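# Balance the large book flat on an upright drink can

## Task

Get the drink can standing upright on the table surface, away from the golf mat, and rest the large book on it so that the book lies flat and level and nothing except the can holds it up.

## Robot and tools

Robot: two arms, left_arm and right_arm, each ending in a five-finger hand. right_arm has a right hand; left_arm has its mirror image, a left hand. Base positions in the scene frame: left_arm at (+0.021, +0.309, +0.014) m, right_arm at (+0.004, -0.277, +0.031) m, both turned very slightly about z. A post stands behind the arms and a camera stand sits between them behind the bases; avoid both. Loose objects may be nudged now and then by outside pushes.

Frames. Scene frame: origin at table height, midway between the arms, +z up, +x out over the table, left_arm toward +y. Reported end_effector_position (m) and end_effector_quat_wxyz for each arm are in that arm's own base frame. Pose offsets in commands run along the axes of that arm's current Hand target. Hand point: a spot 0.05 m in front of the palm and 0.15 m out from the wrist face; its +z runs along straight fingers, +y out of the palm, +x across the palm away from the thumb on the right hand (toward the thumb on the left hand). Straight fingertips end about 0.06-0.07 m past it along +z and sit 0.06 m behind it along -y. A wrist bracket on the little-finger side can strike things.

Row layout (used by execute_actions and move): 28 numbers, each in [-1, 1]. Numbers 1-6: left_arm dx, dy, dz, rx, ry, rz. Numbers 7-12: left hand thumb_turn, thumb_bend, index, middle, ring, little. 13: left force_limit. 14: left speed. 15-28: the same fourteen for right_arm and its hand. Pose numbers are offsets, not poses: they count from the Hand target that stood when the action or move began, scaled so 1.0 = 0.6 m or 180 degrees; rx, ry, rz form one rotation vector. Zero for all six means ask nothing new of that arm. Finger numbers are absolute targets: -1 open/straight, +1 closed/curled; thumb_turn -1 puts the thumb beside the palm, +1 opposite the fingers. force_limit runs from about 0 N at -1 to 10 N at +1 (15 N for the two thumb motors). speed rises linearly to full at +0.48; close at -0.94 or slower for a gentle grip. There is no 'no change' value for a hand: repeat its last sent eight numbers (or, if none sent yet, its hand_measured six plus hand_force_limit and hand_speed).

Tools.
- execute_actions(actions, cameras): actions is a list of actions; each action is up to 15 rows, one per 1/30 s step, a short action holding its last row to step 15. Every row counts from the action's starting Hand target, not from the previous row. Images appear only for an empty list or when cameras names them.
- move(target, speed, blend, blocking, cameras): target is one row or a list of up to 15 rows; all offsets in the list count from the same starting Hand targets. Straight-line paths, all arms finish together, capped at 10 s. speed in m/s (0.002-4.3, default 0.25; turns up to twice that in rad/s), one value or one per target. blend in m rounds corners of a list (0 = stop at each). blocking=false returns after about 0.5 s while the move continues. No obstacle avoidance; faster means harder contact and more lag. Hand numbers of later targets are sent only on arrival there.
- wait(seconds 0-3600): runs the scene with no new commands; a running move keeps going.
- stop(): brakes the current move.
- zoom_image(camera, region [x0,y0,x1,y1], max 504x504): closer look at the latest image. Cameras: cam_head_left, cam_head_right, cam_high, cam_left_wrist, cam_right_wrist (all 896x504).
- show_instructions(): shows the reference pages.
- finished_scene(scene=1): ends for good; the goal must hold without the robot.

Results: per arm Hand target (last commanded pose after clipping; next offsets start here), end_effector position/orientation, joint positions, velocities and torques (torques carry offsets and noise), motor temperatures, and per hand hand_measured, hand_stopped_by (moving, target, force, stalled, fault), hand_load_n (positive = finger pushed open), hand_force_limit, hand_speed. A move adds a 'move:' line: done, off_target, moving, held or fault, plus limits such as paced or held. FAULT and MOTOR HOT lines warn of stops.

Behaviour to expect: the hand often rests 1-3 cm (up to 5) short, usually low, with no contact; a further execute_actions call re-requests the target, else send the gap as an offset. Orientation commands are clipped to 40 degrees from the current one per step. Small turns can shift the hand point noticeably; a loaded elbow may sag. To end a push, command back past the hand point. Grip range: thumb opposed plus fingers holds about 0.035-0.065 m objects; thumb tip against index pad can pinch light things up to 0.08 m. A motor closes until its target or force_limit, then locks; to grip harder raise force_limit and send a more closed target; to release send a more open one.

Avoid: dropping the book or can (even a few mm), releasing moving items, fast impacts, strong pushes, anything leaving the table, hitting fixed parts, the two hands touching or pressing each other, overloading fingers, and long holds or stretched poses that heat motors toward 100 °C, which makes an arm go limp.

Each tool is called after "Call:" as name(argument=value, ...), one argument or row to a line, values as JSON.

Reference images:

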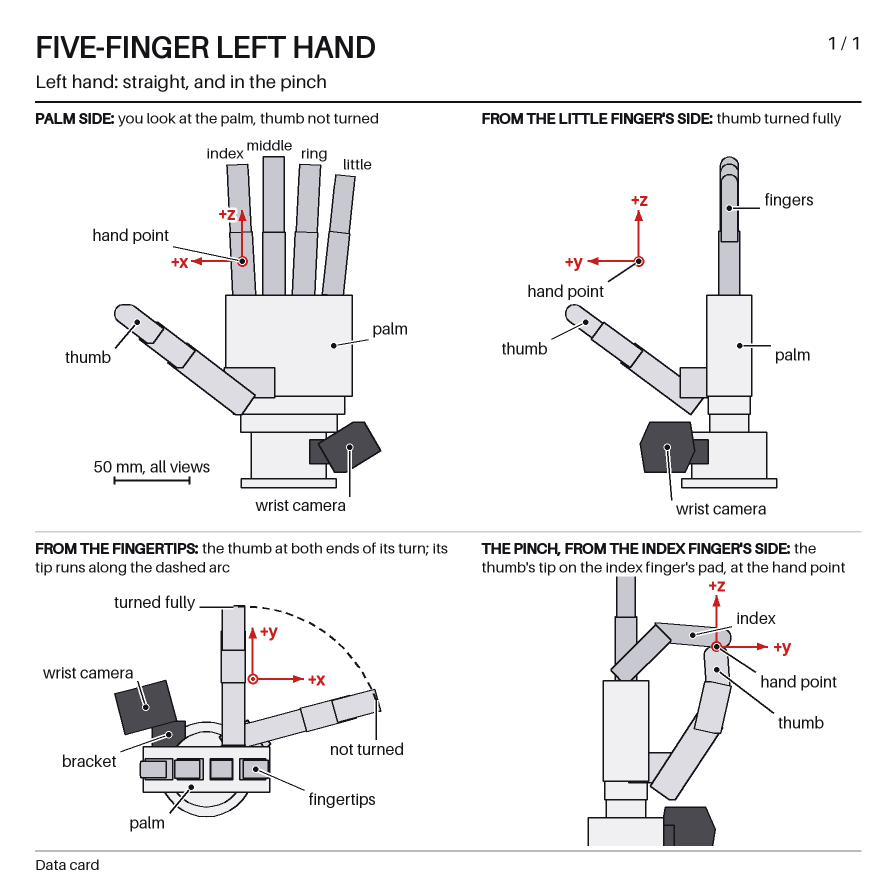

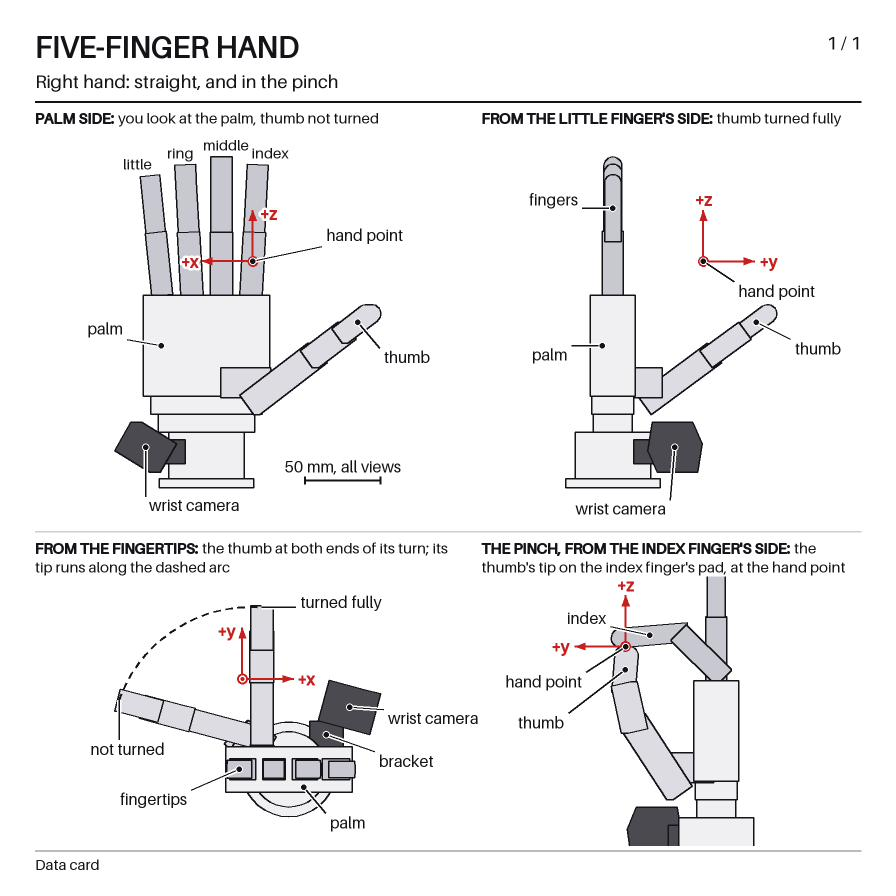

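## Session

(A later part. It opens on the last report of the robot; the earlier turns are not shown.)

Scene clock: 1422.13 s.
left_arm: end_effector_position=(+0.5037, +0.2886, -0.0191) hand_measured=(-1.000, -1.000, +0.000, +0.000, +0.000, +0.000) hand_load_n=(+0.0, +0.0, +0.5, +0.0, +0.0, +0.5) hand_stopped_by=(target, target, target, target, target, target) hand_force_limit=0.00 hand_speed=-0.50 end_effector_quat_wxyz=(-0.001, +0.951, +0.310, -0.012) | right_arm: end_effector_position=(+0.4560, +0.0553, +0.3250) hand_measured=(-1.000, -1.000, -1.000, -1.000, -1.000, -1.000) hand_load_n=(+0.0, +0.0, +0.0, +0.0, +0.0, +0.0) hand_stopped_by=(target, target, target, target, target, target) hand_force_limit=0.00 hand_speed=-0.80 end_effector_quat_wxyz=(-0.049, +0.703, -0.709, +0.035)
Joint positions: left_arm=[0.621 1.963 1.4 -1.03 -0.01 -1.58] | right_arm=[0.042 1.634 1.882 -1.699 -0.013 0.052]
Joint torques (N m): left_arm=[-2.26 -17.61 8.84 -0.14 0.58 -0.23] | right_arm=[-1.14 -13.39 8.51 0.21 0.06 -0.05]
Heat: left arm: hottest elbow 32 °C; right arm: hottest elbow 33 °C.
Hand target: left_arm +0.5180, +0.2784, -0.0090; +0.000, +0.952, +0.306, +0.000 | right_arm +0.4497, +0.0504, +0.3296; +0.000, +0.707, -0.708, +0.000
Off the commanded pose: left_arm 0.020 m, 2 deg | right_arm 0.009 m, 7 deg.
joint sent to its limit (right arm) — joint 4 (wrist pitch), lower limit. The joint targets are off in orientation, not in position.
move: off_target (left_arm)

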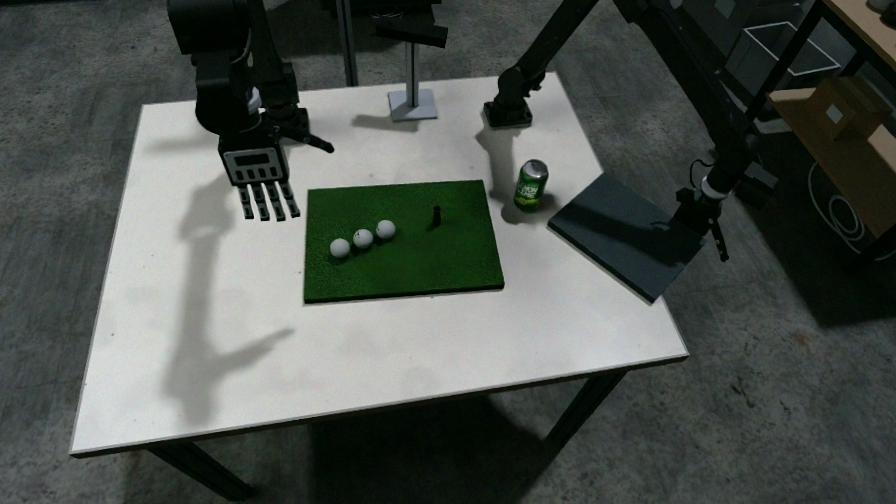

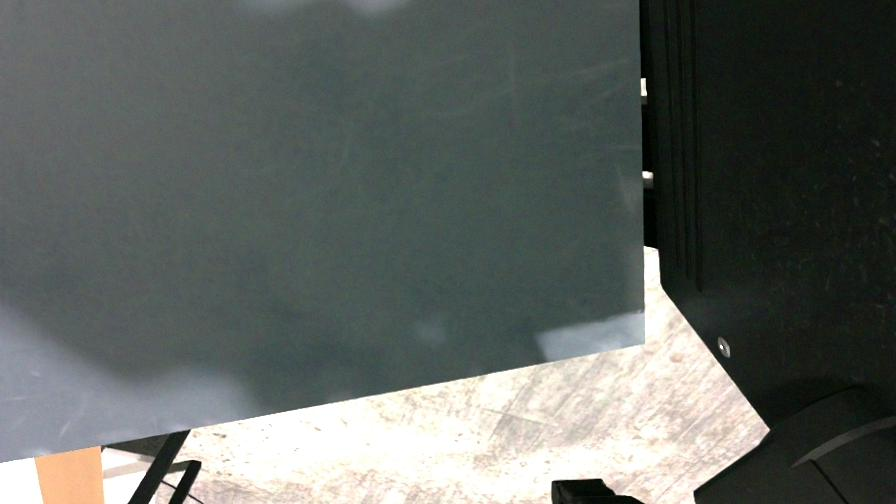

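Call:
move(
  target=[
    [-0.0094,-0.021,0,0,0,0,-1,-1,0,0,0,0,0,-0.5, 0,0,0,0,0,0,-1,-1,-1,-1,-1,-1,0,-0.8],
    [-0.0094,-0.021,-0.02,0,0,0,-1,-1,0,0,0,0,0,-0.5, 0,0,0,0,0,0,-1,-1,-1,-1,-1,-1,0,-0.8],
  ],
  speed=[0.04,0.03],
  cameras=["cam_left_wrist"],
)

Scene clock: 1463.60 s.
left_arm: end_effector_position=(+0.5021, +0.2871, -0.0187) hand_measured=(-1.000, -1.000, +0.000, +0.000, +0.000, +0.000) hand_load_n=(+0.0, +0.0, +0.0, +0.0, +0.0, +0.5) hand_stopped_by=(target, target, target, target, target, target) hand_force_limit=0.00 hand_speed=-0.50 end_effector_quat_wxyz=(-0.001, +0.951, +0.309, -0.012) | right_arm: end_effector_position=(+0.4560, +0.0553, +0.3250) hand_measured=(-1.000, -1.000, -1.000, -1.000, -1.000, -1.000) hand_load_n=(+0.0, +0.0, +0.0, +0.0, +0.0, +0.0) hand_stopped_by=(target, target, target, target, target, target) hand_force_limit=0.00 hand_speed=-0.80 end_effector_quat_wxyz=(-0.049, +0.703, -0.709, +0.035)
Joint positions: left_arm=[0.621 1.958 1.393 -1.028 -0.009 -1.578] | right_arm=[0.042 1.634 1.882 -1.699 -0.013 0.052]
Joint torques (N m): left_arm=[-0.15 -19.6 8.57 -0.88 0.51 -0.03] | right_arm=[-1.26 -13.68 8.55 0.23 0.05 -0.05]
Motor temperatures (°C): left_arm=[24 29 31 22 21 23] | right_arm=[21 28 33 23 22 21]
Heat: left arm: hottest elbow 31 °C; right arm: hottest elbow 33 °C.
Hand target: left_arm +0.5061, +0.2853, +0.0031; +0.000, +0.952, +0.306, +0.000 | right_arm +0.4497, +0.0504, +0.3296; +0.000, +0.707, -0.708, +0.000
Off the commanded pose: left_arm 0.022 m, 1 deg | right_arm 0.009 m, 7 deg.
joint sent to its limit (right arm) — joint 4 (wrist pitch), lower limit. The joint targets are off in orientation, not in position.
move: off_target (left_arm)

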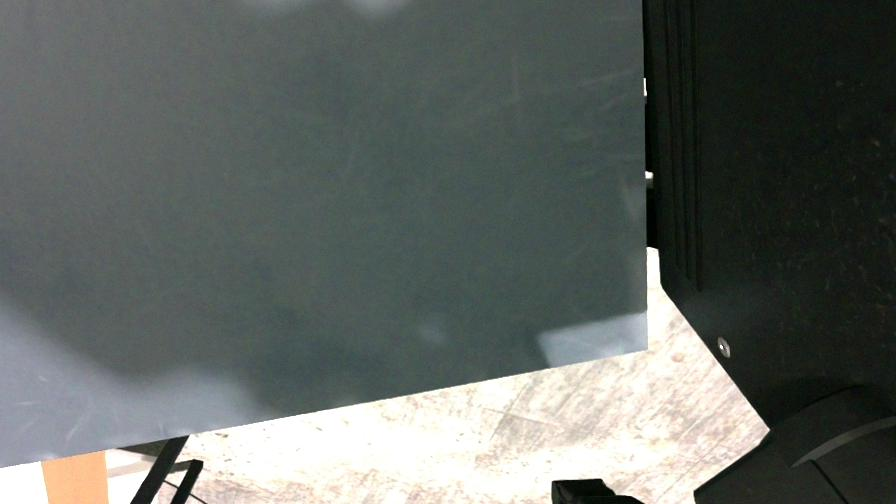

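Call:
move(
  target=[
    [0,-0.01,-0.02,0,0,0,-1,-1,0,0,0,0,0,-0.5, 0,0,0,0,0,0,-1,-1,-1,-1,-1,-1,0,-0.8],
  ],
  speed=[0.03],
  cameras=["cam_left_wrist"],
)

Scene clock: 1466.73 s.
left_arm: end_effector_position=(+0.4971, +0.2834, -0.0180) hand_measured=(-1.000, -1.000, +0.000, +0.000, +0.000, +0.000) hand_load_n=(+0.0, +0.0, +0.5, +0.0, +0.5, +1.0) hand_stopped_by=(target, target, target, target, target, target) hand_force_limit=0.00 hand_speed=-0.50 end_effector_quat_wxyz=(+0.003, +0.952, +0.307, -0.022) | right_arm: end_effector_position=(+0.4560, +0.0553, +0.3250) hand_measured=(-1.000, -1.000, -1.000, -1.000, -1.000, -1.000) hand_load_n=(+0.0, +0.0, +0.0, +0.0, +0.0, +0.0) hand_stopped_by=(target, target, target, target, target, target) hand_force_limit=0.00 hand_speed=-0.80 end_effector_quat_wxyz=(-0.049, +0.703, -0.709, +0.035)
Joint positions: left_arm=[0.622 1.957 1.393 -1.051 -0.008 -1.573] | right_arm=[0.042 1.634 1.882 -1.699 -0.013 0.052]
Joint torques (N m): left_arm=[0.73 -20.66 9.5 -1.05 0.42 0.01] | right_arm=[-1.03 -13.39 8.55 0.16 0.05 -0.05]
Heat: left arm: hottest elbow 31 °C; right arm: hottest elbow 33 °C.
Hand target: left_arm +0.5026, +0.2902, +0.0150; +0.000, +0.952, +0.306, +0.000 | right_arm +0.4497, +0.0504, +0.3296; +0.000, +0.707, -0.708, +0.000
Off the commanded pose: left_arm 0.034 m, 3 deg | right_arm 0.009 m, 7 deg.
joint sent to its limit (right arm) — joint 4 (wrist pitch), lower limit. The joint targets are off in orientation, not in position.
move: off_target (left_arm)

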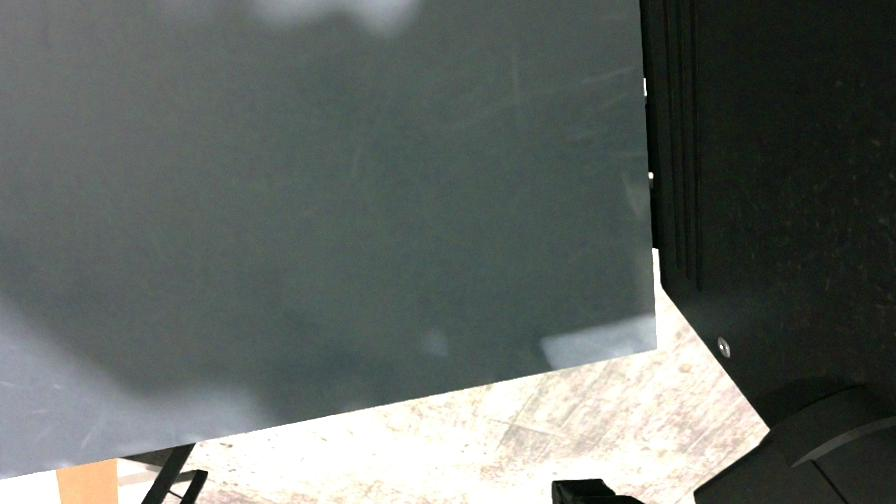

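Call:
move(
  target=[
    [0,0,0.038,0,0,0,-1,-1,0,0,0,0,0,-0.5, 0,0,0,0,0,0,-1,-1,-1,-1,-1,-1,0,-0.8],
    [-0.0142,-0.0162,0.038,0,0,0,-1,-1,0,0,0,0,0,-0.5, 0,0,0,0,0,0,-1,-1,-1,-1,-1,-1,0,-0.8],
  ],
  speed=[0.04,0.04],
  cameras=["cam_left_wrist"],
)

Scene clock: 1474.20 s.
left_arm: end_effector_position=(+0.4891, +0.2856, -0.0199) hand_measured=(-1.000, -1.000, +0.000, +0.000, +0.000, +0.000) hand_load_n=(+0.0, -0.5, +0.0, +0.0, +0.0, +0.0) hand_stopped_by=(target, target, target, target, target, target) hand_force_limit=0.00 hand_speed=-0.50 end_effector_quat_wxyz=(+0.004, +0.952, +0.305, -0.015) | right_arm: end_effector_position=(+0.4560, +0.0553, +0.3250) hand_measured=(-1.000, -1.000, -1.000, -1.000, -1.000, -1.000) hand_load_n=(+0.0, +0.0, +0.0, +0.0, +0.0, -0.5) hand_stopped_by=(target, target, target, target, target, target) hand_force_limit=0.00 hand_speed=-0.80 end_effector_quat_wxyz=(-0.049, +0.703, -0.709, +0.035)
Joint positions: left_arm=[0.636 1.942 1.361 -1.021 -0.003 -1.555] | right_arm=[0.042 1.634 1.882 -1.699 -0.013 0.052]
Joint torques (N m): left_arm=[1.14 -18.2 7.8 0.09 0.2 0.01] | right_arm=[-1.03 -13.68 8.54 0.18 0.05 -0.06]
Heat: left arm: hottest elbow 31 °C; right arm: hottest elbow 33 °C.
Hand target: left_arm +0.4899, +0.2932, -0.0077; +0.000, +0.952, +0.306, +0.000 | right_arm +0.4497, +0.0504, +0.3296; +0.000, +0.707, -0.708, +0.000
Off the commanded pose: left_arm 0.014 m, 2 deg | right_arm 0.009 m, 7 deg.
joint sent to its limit (right arm) — joint 4 (wrist pitch), lower limit. The joint targets are off in orientation, not in position.
move: off_target (left_arm)

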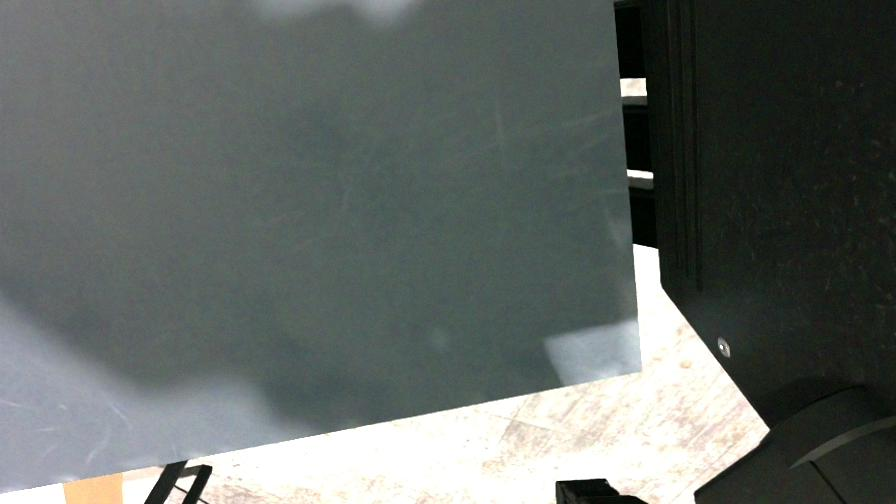

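Call:
move(
  target=[
    [0,-0.033,0,0,0,0,-1,-1,0,0,0,0,0,-0.5, 0,0,0,0,0,0,-1,-1,-1,-1,-1,-1,0,-0.8],
  ],
  speed=[0.04],
  cameras=["cam_left_wrist"],
)

Scene clock: 1481.17 s.
left_arm: end_effector_position=(+0.4768, +0.3019, -0.0198) hand_measured=(-1.000, -1.000, +0.000, +0.000, +0.000, +0.000) hand_load_n=(+0.0, +0.0, +0.0, +0.0, +0.5, +0.0) hand_stopped_by=(target, target, target, target, target, target) hand_force_limit=0.00 hand_speed=-0.50 end_effector_quat_wxyz=(+0.004, +0.952, +0.306, -0.015) | right_arm: end_effector_position=(+0.4560, +0.0553, +0.3250) hand_measured=(-1.000, -1.000, -1.000, -1.000, -1.000, -1.000) hand_load_n=(+0.0, +0.0, +0.0, +0.0, +0.0, +0.0) hand_stopped_by=(target, target, target, target, target, target) hand_force_limit=0.00 hand_speed=-0.80 end_effector_quat_wxyz=(-0.049, +0.703, -0.709, +0.035)
Joint positions: left_arm=[0.674 1.942 1.361 -1.021 -0.003 -1.518] | right_arm=[0.042 1.634 1.882 -1.699 -0.013 0.052]
Joint torques (N m): left_arm=[1.03 -17.96 8.13 0.05 0.19 0.01] | right_arm=[-1.08 -13.86 8.51 0.17 0.07 -0.07]
Heat: left arm: hottest elbow 31 °C; right arm: hottest elbow 33 °C.
Hand target: left_arm +0.4786, +0.3093, -0.0076; +0.000, +0.952, +0.306, +0.000 | right_arm +0.4497, +0.0504, +0.3296; +0.000, +0.707, -0.708, +0.000
Off the commanded pose: left_arm 0.014 m, 2 deg | right_arm 0.009 m, 7 deg.
joint sent to its limit (right arm) — joint 4 (wrist pitch), lower limit. The joint targets are off in orientation, not in position.
move: off_target (left_arm)

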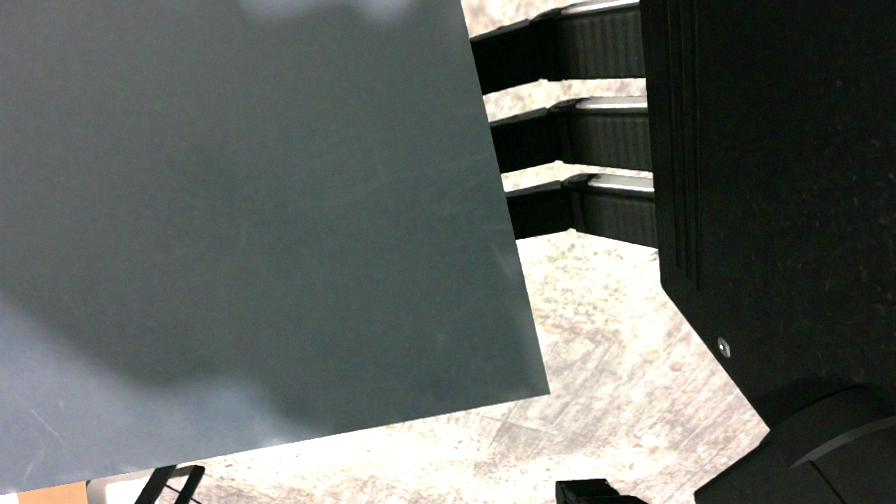

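Call:
move(
  target=[
    [0,0,-0.03,0,0,0,-1,-1,0,0,0,0,0,-0.5, 0,0,0,0,0,0,-1,-1,-1,-1,-1,-1,0,-0.8],
  ],
  speed=[0.03],
  cameras=[],
)

Scene clock: 1484.93 s.
left_arm: end_effector_position=(+0.4749, +0.3003, -0.0077) hand_measured=(-1.000, -1.000, +0.000, +0.000, +0.000, +0.000) hand_load_n=(+0.0, +0.0, +0.0, +0.0, +0.0, +0.0) hand_stopped_by=(target, target, target, target, target, target) hand_force_limit=0.00 hand_speed=-0.50 end_effector_quat_wxyz=(+0.004, +0.952, +0.305, -0.014) | right_arm: end_effector_position=(+0.4560, +0.0553, +0.3250) hand_measured=(-1.000, -1.000, -1.000, -1.000, -1.000, -1.000) hand_load_n=(+0.0, -0.5, +0.0, +0.0, +0.0, +0.0) hand_stopped_by=(target, target, target, target, target, target) hand_force_limit=0.00 hand_speed=-0.80 end_effector_quat_wxyz=(-0.049, +0.703, -0.709, +0.035)
Joint positions: left_arm=[0.674 1.918 1.361 -1.043 -0.003 -1.518] | right_arm=[0.042 1.634 1.882 -1.699 -0.013 0.052]
Joint torques (N m): left_arm=[1.03 -17.9 9.72 -0.65 0.2 0.02] | right_arm=[-1.03 -13.63 8.51 0.2 0.05 -0.06]
Heat: left arm: hottest elbow 31 °C; right arm: hottest elbow 32 °C.
Hand target: left_arm +0.4785, +0.3092, +0.0102; +0.000, +0.952, +0.305, +0.000 | right_arm +0.4497, +0.0504, +0.3296; +0.000, +0.707, -0.708, +0.000
Off the commanded pose: left_arm 0.021 m, 2 deg | right_arm 0.009 m, 7 deg.
joint sent to its limit (right arm) — joint 4 (wrist pitch), lower limit. The joint targets are off in orientation, not in position.
move: off_target (left_arm)

Call:
move(
  target=[
    [0,0,-0.013,0,0,0,-1,-1,0,0,0,0,0,-0.5, 0,0,0,0,0,0,-1,-1,-1,-1,-1,-1,0,-0.8],
  ],
  speed=[0.03],
  cameras=["cam_left_wrist"],
)

Scene clock: 1490.67 s.
left_arm: end_effector_position=(+0.4726, +0.2984, -0.0033) hand_measured=(-1.000, -1.000, +0.000, +0.000, +0.000, +0.000) hand_load_n=(+0.0, +0.0, +0.0, +0.0, +0.5, +0.5) hand_stopped_by=(target, target, target, target, target, target) hand_force_limit=0.00 hand_speed=-0.50 end_effector_quat_wxyz=(+0.005, +0.952, +0.305, -0.017) | right_arm: end_effector_position=(+0.4560, +0.0553, +0.3250) hand_measured=(-1.000, -1.000, -1.000, -1.000, -1.000, -1.000) hand_load_n=(+0.0, +0.0, +0.0, +0.0, +0.0, -0.5) hand_stopped_by=(target, target, target, target, target, target) hand_force_limit=0.00 hand_speed=-0.80 end_effector_quat_wxyz=(-0.049, +0.703, -0.709, +0.035)
Joint positions: left_arm=[0.674 1.91 1.361 -1.058 -0.002 -1.518] | right_arm=[0.042 1.634 1.882 -1.699 -0.013 0.052]
Joint torques (N m): left_arm=[1.03 -18.02 10.43 -0.72 0.18 0.02] | right_arm=[-1.08 -13.68 8.58 0.14 0.06 -0.05]
Heat: left arm: hottest elbow 31 °C; right arm: hottest elbow 32 °C.
Hand target: left_arm +0.4785, +0.3092, +0.0181; +0.000, +0.952, +0.305, +0.000 | right_arm +0.4497, +0.0504, +0.3296; +0.000, +0.707, -0.708, +0.000
Off the commanded pose: left_arm 0.025 m, 2 deg | right_arm 0.009 m, 7 deg.
joint sent to its limit (right arm) — joint 4 (wrist pitch), lower limit. The joint targets are off in orientation, not in position.
move: off_target (left_arm)

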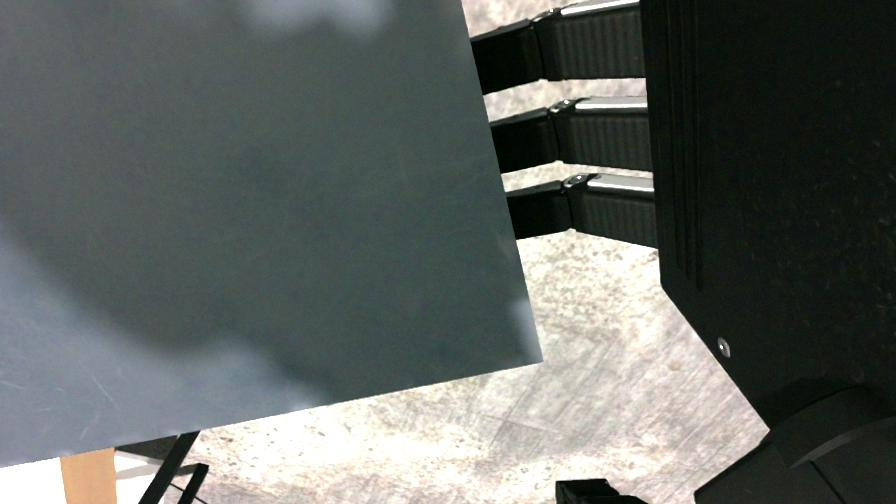

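Call:
move(
  target=[
    [0,0,0,0,0,0,1,-1,0,0,0,0,0,-0.5, 0,0,0,0,0,0,-1,-1,-1,-1,-1,-1,0,-0.8],
  ],
  speed=[0.03],
  cameras=["cam_left_wrist","cam_high"],
)

Call:
zoom_image(
  camera="cam_high",
  region=[600, 130, 800, 330],
)

Scene clock: 1498.10 s.
left_arm: end_effector_position=(+0.4726, +0.2984, -0.0033) hand_measured=(+1.000, -1.000, +0.000, +0.000, +0.000, +0.000) hand_load_n=(-0.5, +0.0, +0.0, +0.0, +0.5, +0.5) hand_stopped_by=(target, target, target, target, target, target) hand_force_limit=0.00 hand_speed=-0.50 end_effector_quat_wxyz=(+0.005, +0.952, +0.305, -0.017) | right_arm: end_effector_position=(+0.4560, +0.0553, +0.3250) hand_measured=(-1.000, -1.000, -1.000, -1.000, -1.000, -1.000) hand_load_n=(+0.0, +0.0, +0.0, +0.0, +0.0, +0.0) hand_stopped_by=(target, target, target, target, target, target) hand_force_limit=0.00 hand_speed=-0.80 end_effector_quat_wxyz=(-0.049, +0.703, -0.709, +0.035)
Joint positions: left_arm=[0.674 1.91 1.361 -1.058 -0.002 -1.518] | right_arm=[0.042 1.634 1.882 -1.699 -0.013 0.052]
Joint torques (N m): left_arm=[0.97 -17.96 10.41 -0.73 0.19 0.01] | right_arm=[-1.03 -13.57 8.55 0.18 0.07 -0.06]
Heat: left arm: hottest elbow 31 °C; right arm: hottest elbow 32 °C.
Hand target: left_arm +0.4785, +0.3092, +0.0181; +0.000, +0.952, +0.305, +0.000 | right_arm +0.4497, +0.0504, +0.3296; +0.000, +0.707, -0.708, +0.000
Off the commanded pose: left_arm 0.025 m, 2 deg | right_arm 0.009 m, 7 deg.
joint sent to its limit (right arm) — joint 4 (wrist pitch), lower limit. The joint targets are off in orientation, not in position.
move: done
Images, in order (width x height): cam_high 896x504, cam_left_wrist 896x504.

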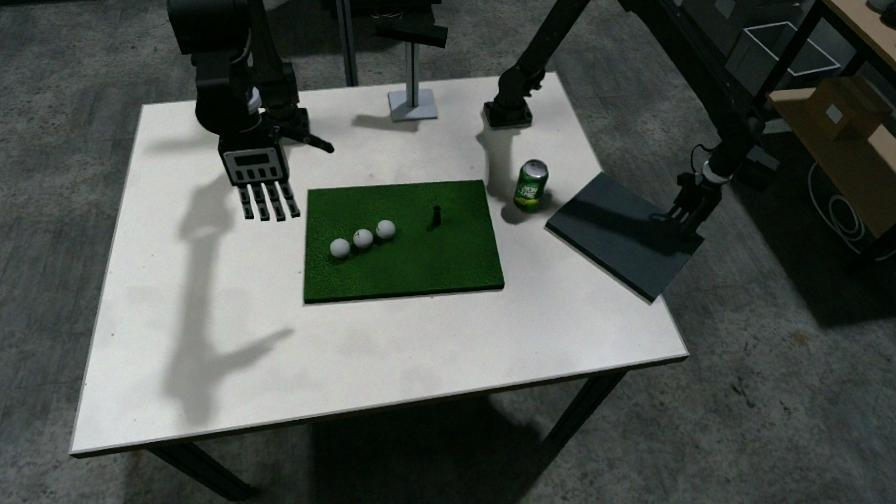

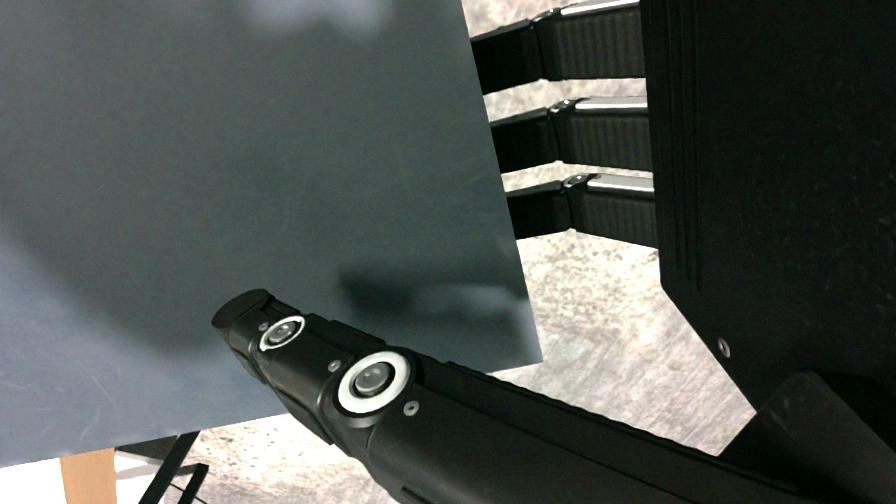

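Scaled by 2.520.

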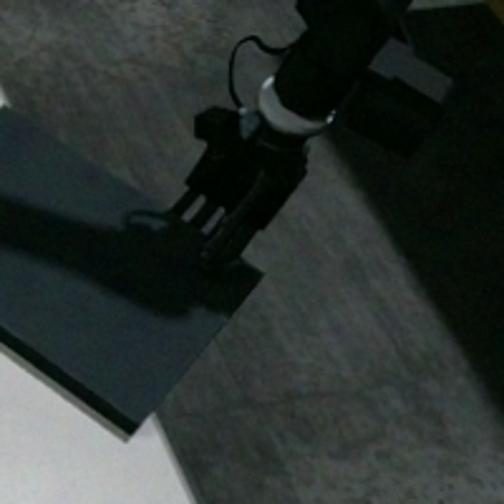

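Call:
move(
  target=[
    [0,0,0,0,0,0,1,-0.2,0,0,0,0,-0.6,-0.94, 0,0,0,0,0,0,-1,-1,-1,-1,-1,-1,0,-0.8],
  ],
  speed=[0.03],
  cameras=["cam_left_wrist"],
)

Scene clock: 1505.10 s.
left_arm: end_effector_position=(+0.4726, +0.2984, -0.0033) hand_measured=(+1.000, -0.572, +0.000, +0.000, +0.000, +0.000) hand_load_n=(+0.0, +0.0, +0.0, +0.0, +0.0, +0.5) hand_stopped_by=(target, moving, target, target, target, target) hand_force_limit=-0.60 hand_speed=-0.94 end_effector_quat_wxyz=(+0.005, +0.952, +0.305, -0.017) | right_arm: end_effector_position=(+0.4560, +0.0553, +0.3250) hand_measured=(-1.000, -1.000, -1.000, -1.000, -1.000, -1.000) hand_load_n=(+0.0, +0.0, +0.0, +0.0, +0.0, +0.0) hand_stopped_by=(target, target, target, target, target, target) hand_force_limit=0.00 hand_speed=-0.80 end_effector_quat_wxyz=(-0.049, +0.703, -0.709, +0.035)
Joint positions: left_arm=[0.674 1.91 1.361 -1.058 -0.002 -1.518] | right_arm=[0.042 1.634 1.882 -1.699 -0.013 0.052]
Joint torques (N m): left_arm=[1.03 -17.96 10.4 -0.75 0.19 0.01] | right_arm=[-1.14 -13.68 8.55 0.14 0.06 -0.05]
Heat: left arm: hottest elbow 31 °C; right arm: hottest elbow 32 °C.
Hand target: left_arm +0.4785, +0.3092, +0.0181; +0.000, +0.952, +0.305, +0.000 | right_arm +0.4497, +0.0504, +0.3296; +0.000, +0.707, -0.708, +0.000
Off the commanded pose: left_arm 0.025 m, 2 deg | right_arm 0.009 m, 7 deg.
joint sent to its limit (right arm) — joint 4 (wrist pitch), lower limit.
move: moving (left_arm; no rest 5 s after the move's start)

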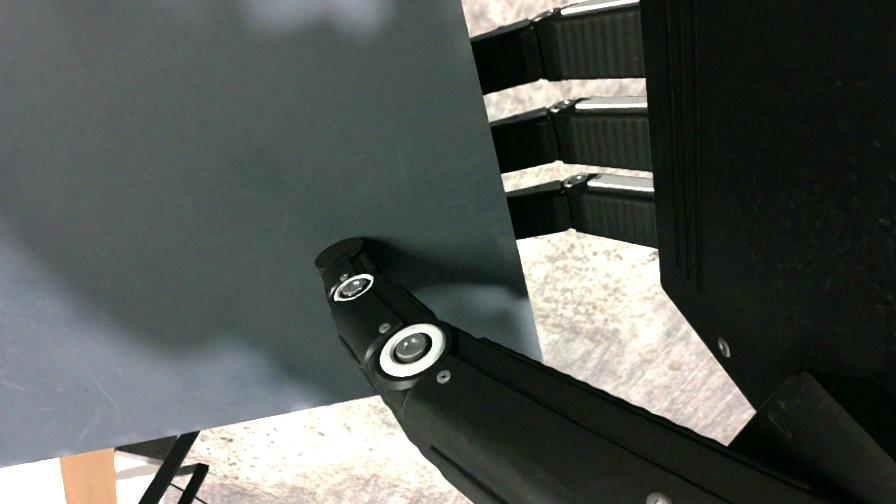

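Call:
wait(
  seconds=2,
  cameras=["cam_left_wrist"],
)

Scene clock: 1507.80 s.
left_arm: end_effector_position=(+0.4726, +0.2981, -0.0031) hand_measured=(+1.000, -0.400, +0.000, +0.000, +0.000, +0.000) hand_load_n=(+0.5, +3.0, +0.0, +0.5, +1.0, +1.0) hand_stopped_by=(target, force, target, target, target, target) hand_force_limit=-0.60 hand_speed=-0.94 end_effector_quat_wxyz=(+0.006, +0.953, +0.304, -0.017) | right_arm: end_effector_position=(+0.4560, +0.0553, +0.3250) hand_measured=(-1.000, -1.000, -1.000, -1.000, -1.000, -1.000) hand_load_n=(+0.0, +0.0, +0.0, +0.0, +0.0, +0.0) hand_stopped_by=(target, target, target, target, target, target) hand_force_limit=0.00 hand_speed=-0.80 end_effector_quat_wxyz=(-0.049, +0.703, -0.709, +0.035)
Joint positions: left_arm=[0.674 1.909 1.361 -1.058 -0.002 -1.514] | right_arm=[0.042 1.634 1.882 -1.699 -0.013 0.052]
Joint torques (N m): left_arm=[0.97 -17.96 10.41 -0.75 0.15 -0.02] | right_arm=[-1.14 -13.57 8.57 0.18 0.07 -0.06]
Heat: left arm: hottest elbow 31 °C; right arm: hottest elbow 32 °C.
Hand target: left_arm +0.4785, +0.3092, +0.0182; +0.000, +0.952, +0.306, +0.000 | right_arm +0.4497, +0.0504, +0.3296; +0.000, +0.707, -0.708, +0.000
Off the commanded pose: left_arm 0.025 m, 2 deg | right_arm 0.009 m, 7 deg.
wait: 2.00 s; at rest by 1.40 s

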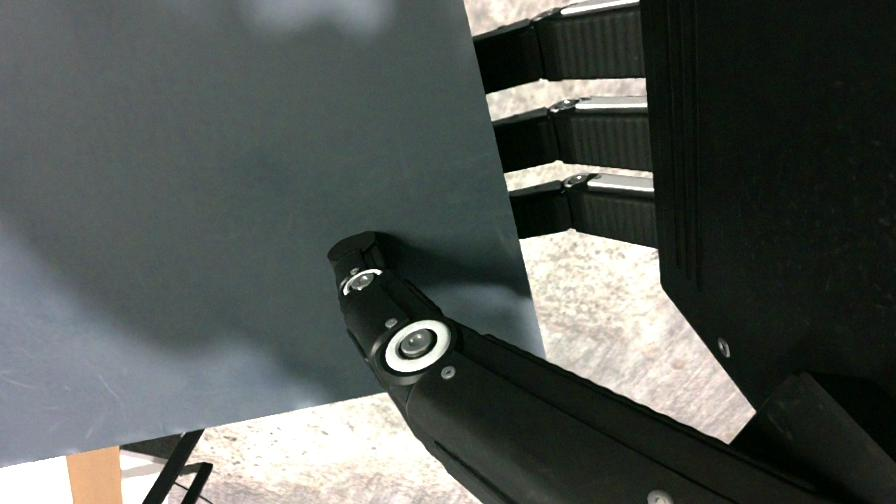

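Call:
move(
  target=[
    [0,0,0,0,0,0,1,-0.2,0,0,0,0,-0.6,-0.94, -0.466,-0.2255,0.1827,0,0,0.389,-1,-1,-1,-1,-1,-1,0,-0.8],
  ],
  speed=[0.25],
  cameras=["cam_high","cam_head_right"],
)

Scene clock: 1515.93 s.
left_arm: end_effector_position=(+0.4726, +0.2980, -0.0030) hand_measured=(+1.000, -0.400, +0.000, +0.000, +0.000, +0.000) hand_load_n=(+0.0, +3.0, +0.0, +0.5, +1.0, +1.0) hand_stopped_by=(target, force, target, target, target, target) hand_force_limit=-0.60 hand_speed=-0.94 end_effector_quat_wxyz=(+0.006, +0.953, +0.304, -0.017) | right_arm: end_effector_position=(+0.5754, +0.3238, +0.2126) hand_measured=(-1.000, -1.000, -1.000, -1.000, -1.000, -1.000) hand_load_n=(+0.0, +0.0, +0.0, +0.0, +0.0, +0.0) hand_stopped_by=(target, target, target, target, target, target) hand_force_limit=0.00 hand_speed=-0.80 end_effector_quat_wxyz=(-0.010, -0.177, +0.984, -0.002)
Joint positions: left_arm=[0.674 1.909 1.361 -1.058 -0.001 -1.514] | right_arm=[0.425 2.023 2.127 -1.695 -0.002 1.64]
Joint torques (N m): left_arm=[0.97 -17.96 10.41 -0.75 0.15 -0.02] | right_arm=[-0.62 -15.85 13.83 -0.06 0 0.17]
Heat: left arm: hottest elbow 31 °C; right arm: hottest elbow 33 °C.
Hand target: left_arm +0.4786, +0.3092, +0.0182; +0.000, +0.952, +0.306, +0.000 | right_arm +0.5853, +0.3299, +0.2199; +0.000, -0.173, +0.985, +0.000
Off the commanded pose: left_arm 0.025 m, 2 deg | right_arm 0.014 m, 1 deg.
move: off_target (right_arm)
Images, in order (width x height): cam_head_right 896x504, cam_high 896x504.

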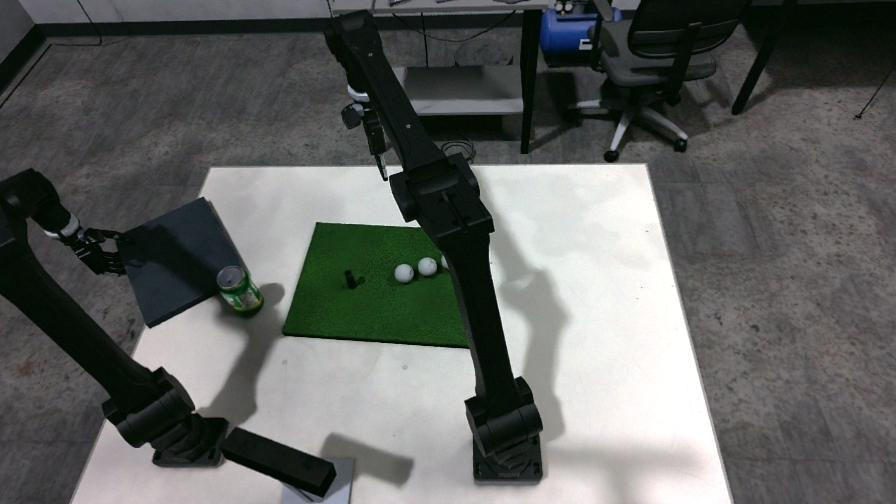

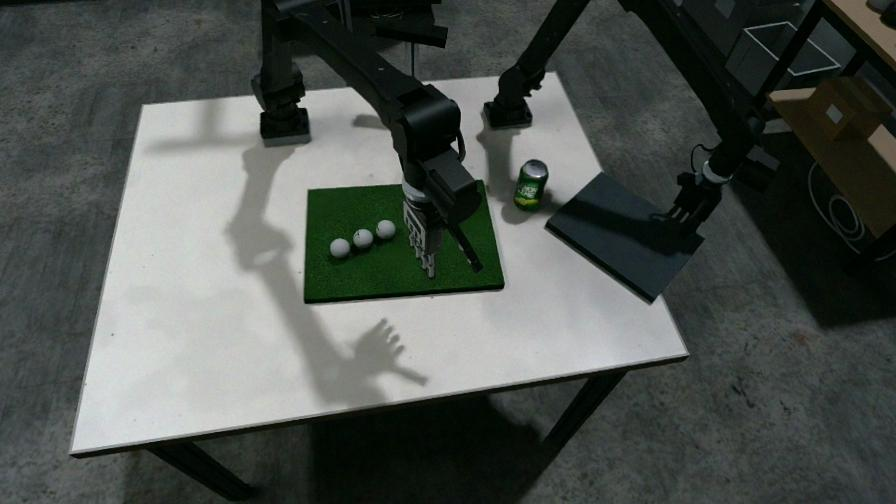

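Call:
move(
  target=[
    [0,0,0,0,0,0,1,-0.2,0,0,0,0,-0.6,-0.94, -0.037,0.1018,-0.1,-0.25,0,0,-1,-1,-1,-1,-1,-1,0,-0.8],
    [0,0,0,0,0,0,1,-0.2,0,0,0,0,-0.6,-0.94, -0.037,0.1018,-0.06,-0.5,0,0,-1,-1,-1,-1,-1,-1,0,-0.8],
  ],
  speed=[0.25,0.25],
  blend=[0.02,0],
  cameras=["cam_high","cam_head_right","cam_right_wrist"],
)

Scene clock: 1523.57 s.
left_arm: end_effector_position=(+0.4726, +0.2980, -0.0030) hand_measured=(+1.000, -0.400, +0.000, +0.000, +0.000, +0.000) hand_load_n=(+0.5, +3.0, +0.0, +0.0, +1.0, +1.0) hand_stopped_by=(target, force, target, target, target, target) hand_force_limit=-0.60 hand_speed=-0.94 end_effector_quat_wxyz=(+0.006, +0.953, +0.304, -0.017) | right_arm: end_effector_position=(+0.5874, +0.3908, +0.2661) hand_measured=(-1.000, -1.000, -1.000, -1.000, -1.000, -1.000) hand_load_n=(+0.0, +0.0, -0.5, +0.0, +0.0, +0.0) hand_stopped_by=(target, target, target, target, target, target) hand_force_limit=0.00 hand_speed=-0.80 end_effector_quat_wxyz=(-0.106, -0.112, +0.701, +0.696)
Joint positions: left_arm=[0.674 1.909 1.361 -1.058 -0.001 -1.514] | right_arm=[0.308 2.214 1.91 -1.533 -1.563 1.297]
Joint torques (N m): left_arm=[0.97 -17.9 10.41 -0.73 0.15 -0.02] | right_arm=[-0.03 -17.67 8.21 0.05 -1.16 -0.06]
Heat: left arm: hottest elbow 31 °C; right arm: hottest elbow 33 °C.
Hand target: left_arm +0.4786, +0.3092, +0.0182; +0.000, +0.952, +0.306, +0.000 | right_arm +0.5853, +0.3949, +0.2559; -0.122, -0.122, +0.696, +0.696
Off the commanded pose: left_arm 0.025 m, 2 deg | right_arm 0.011 m, 2 deg.
joint at its limit (right arm) — joint 5 (wrist yaw), lower limit.
move: off_target (right_arm)
Images, in order (width x height): cam_head_right 896x504, cam_high 896x504, cam_right_wrist 896x504.

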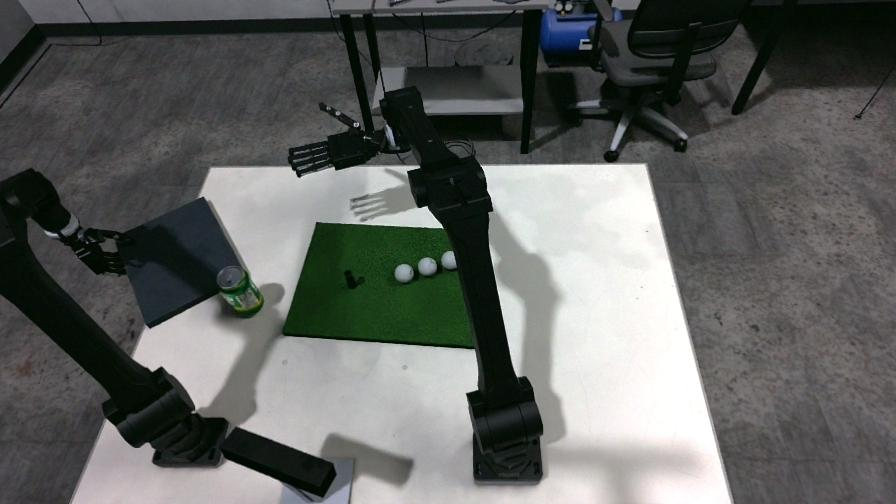

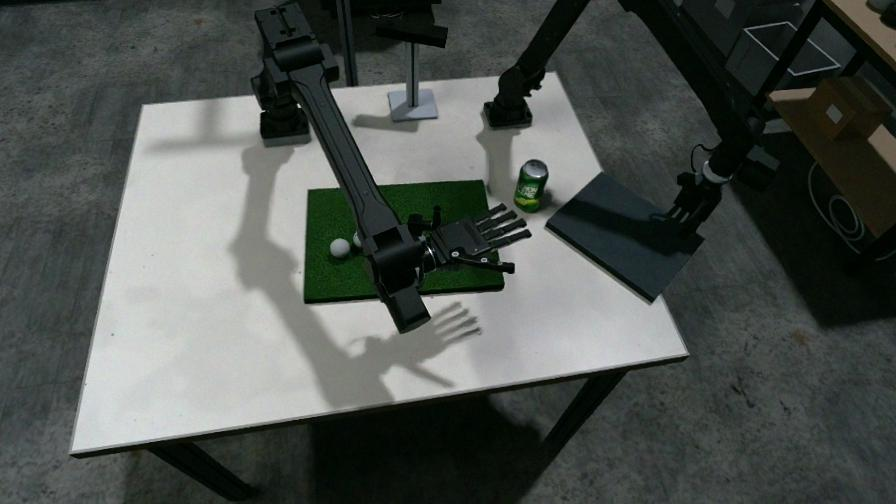

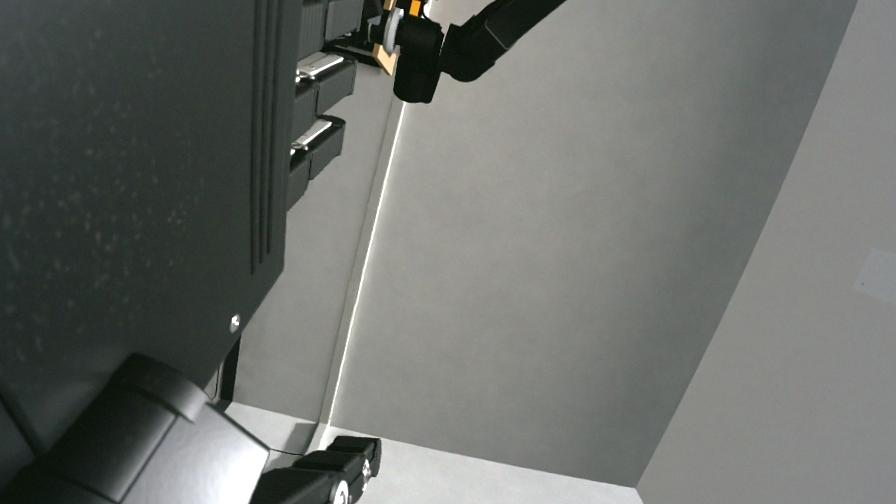

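Call:
move(
  target=[
    [0,0,0.022,-0.0266,-0.0201,0,1,-0.2,0,0,0,0,-0.6,-0.94, 0,0,0,0,0,0,-1,-1,-1,-1,-1,-1,0,-0.8],
  ],
  speed=[0.03],
  cameras=["cam_high","cam_head_right","cam_left_wrist"],
)

Call:
zoom_image(
  camera="cam_high",
  region=[520, 150, 740, 350],
)

Scene clock: 1535.03 s.
left_arm: end_effector_position=(+0.4703, +0.2963, -0.0045) hand_measured=(+1.000, -0.400, +0.000, +0.000, +0.000, +0.000) hand_load_n=(+0.0, +1.5, +0.5, +0.5, +0.0, +1.0) hand_stopped_by=(target, force, target, target, target, target) hand_force_limit=-0.60 hand_speed=-0.94 end_effector_quat_wxyz=(+0.051, +0.951, +0.303, -0.026) | right_arm: end_effector_position=(+0.5871, +0.3908, +0.2662) hand_measured=(-1.000, -1.000, -1.000, -1.000, -1.000, -1.000) hand_load_n=(+0.0, +0.0, +0.0, +0.0, +0.0, +0.0) hand_stopped_by=(target, target, target, target, target, target) hand_force_limit=0.00 hand_speed=-0.80 end_effector_quat_wxyz=(-0.105, -0.114, +0.701, +0.696)
Joint positions: left_arm=[0.702 1.942 1.393 -1.11 0.074 -1.482] | right_arm=[0.308 2.214 1.91 -1.533 -1.563 1.293]
Joint torques (N m): left_arm=[1.03 -15.62 11.81 -0.9 0.32 -0.04] | right_arm=[0.21 -17.67 8.34 -0.13 -1.14 -0.06]
Heat: left arm: hottest elbow 32 °C; right arm: hottest elbow 33 °C.
Hand target: left_arm +0.4785, +0.3092, +0.0049; +0.050, +0.951, +0.305, -0.017 | right_arm +0.5853, +0.3949, +0.2559; -0.122, -0.122, +0.697, +0.696
Off the commanded pose: left_arm 0.018 m, 1 deg | right_arm 0.011 m, 2 deg.
joint at its limit (right arm) — joint 5 (wrist yaw), lower limit.
move: off_target (left_arm)
Images, in order (width x height): cam_head_right 896x504, cam_high 896x504, cam_left_wrist 896x504.

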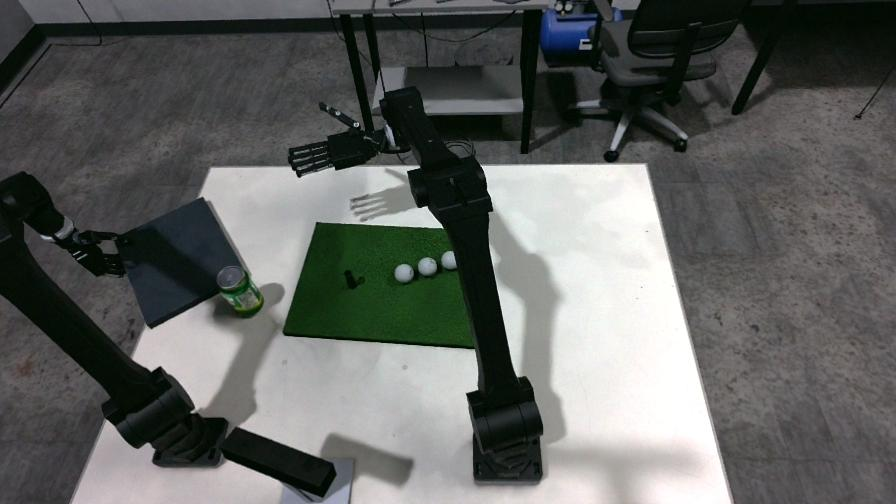

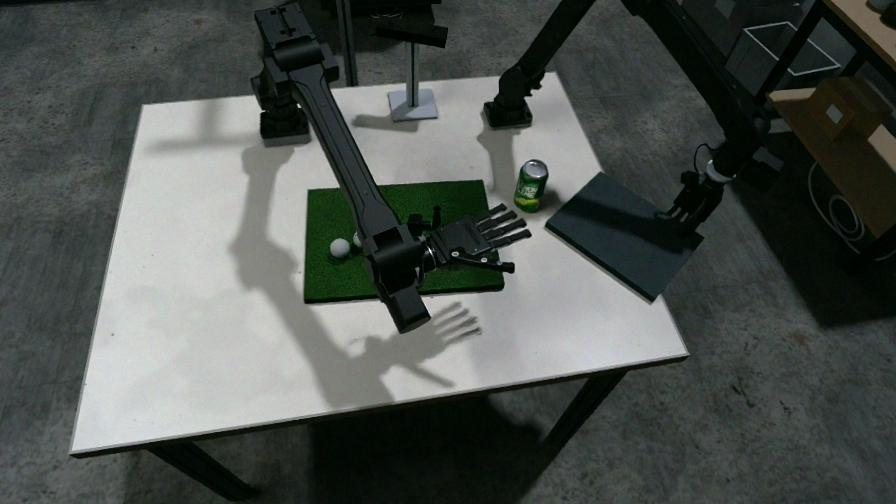

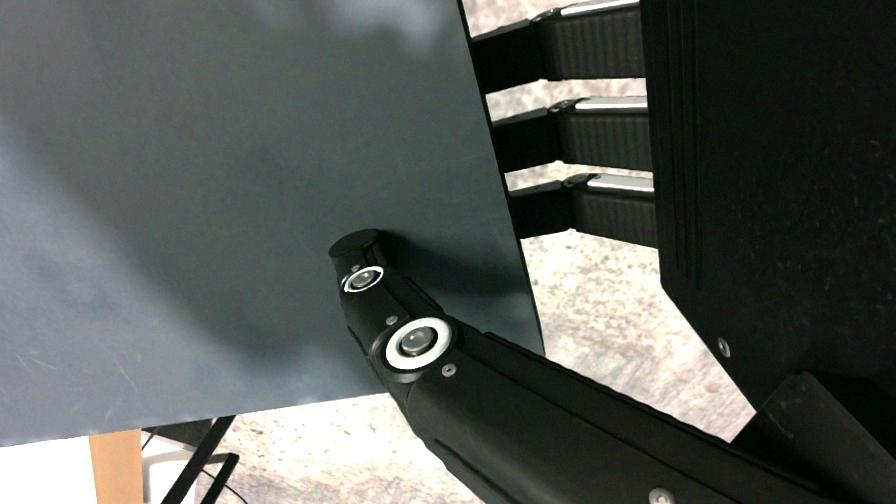

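Scaled by 2.291.

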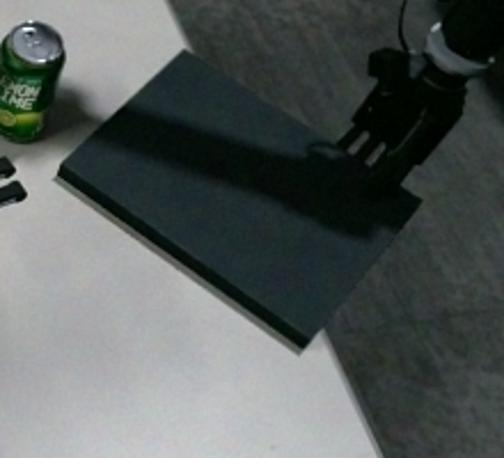

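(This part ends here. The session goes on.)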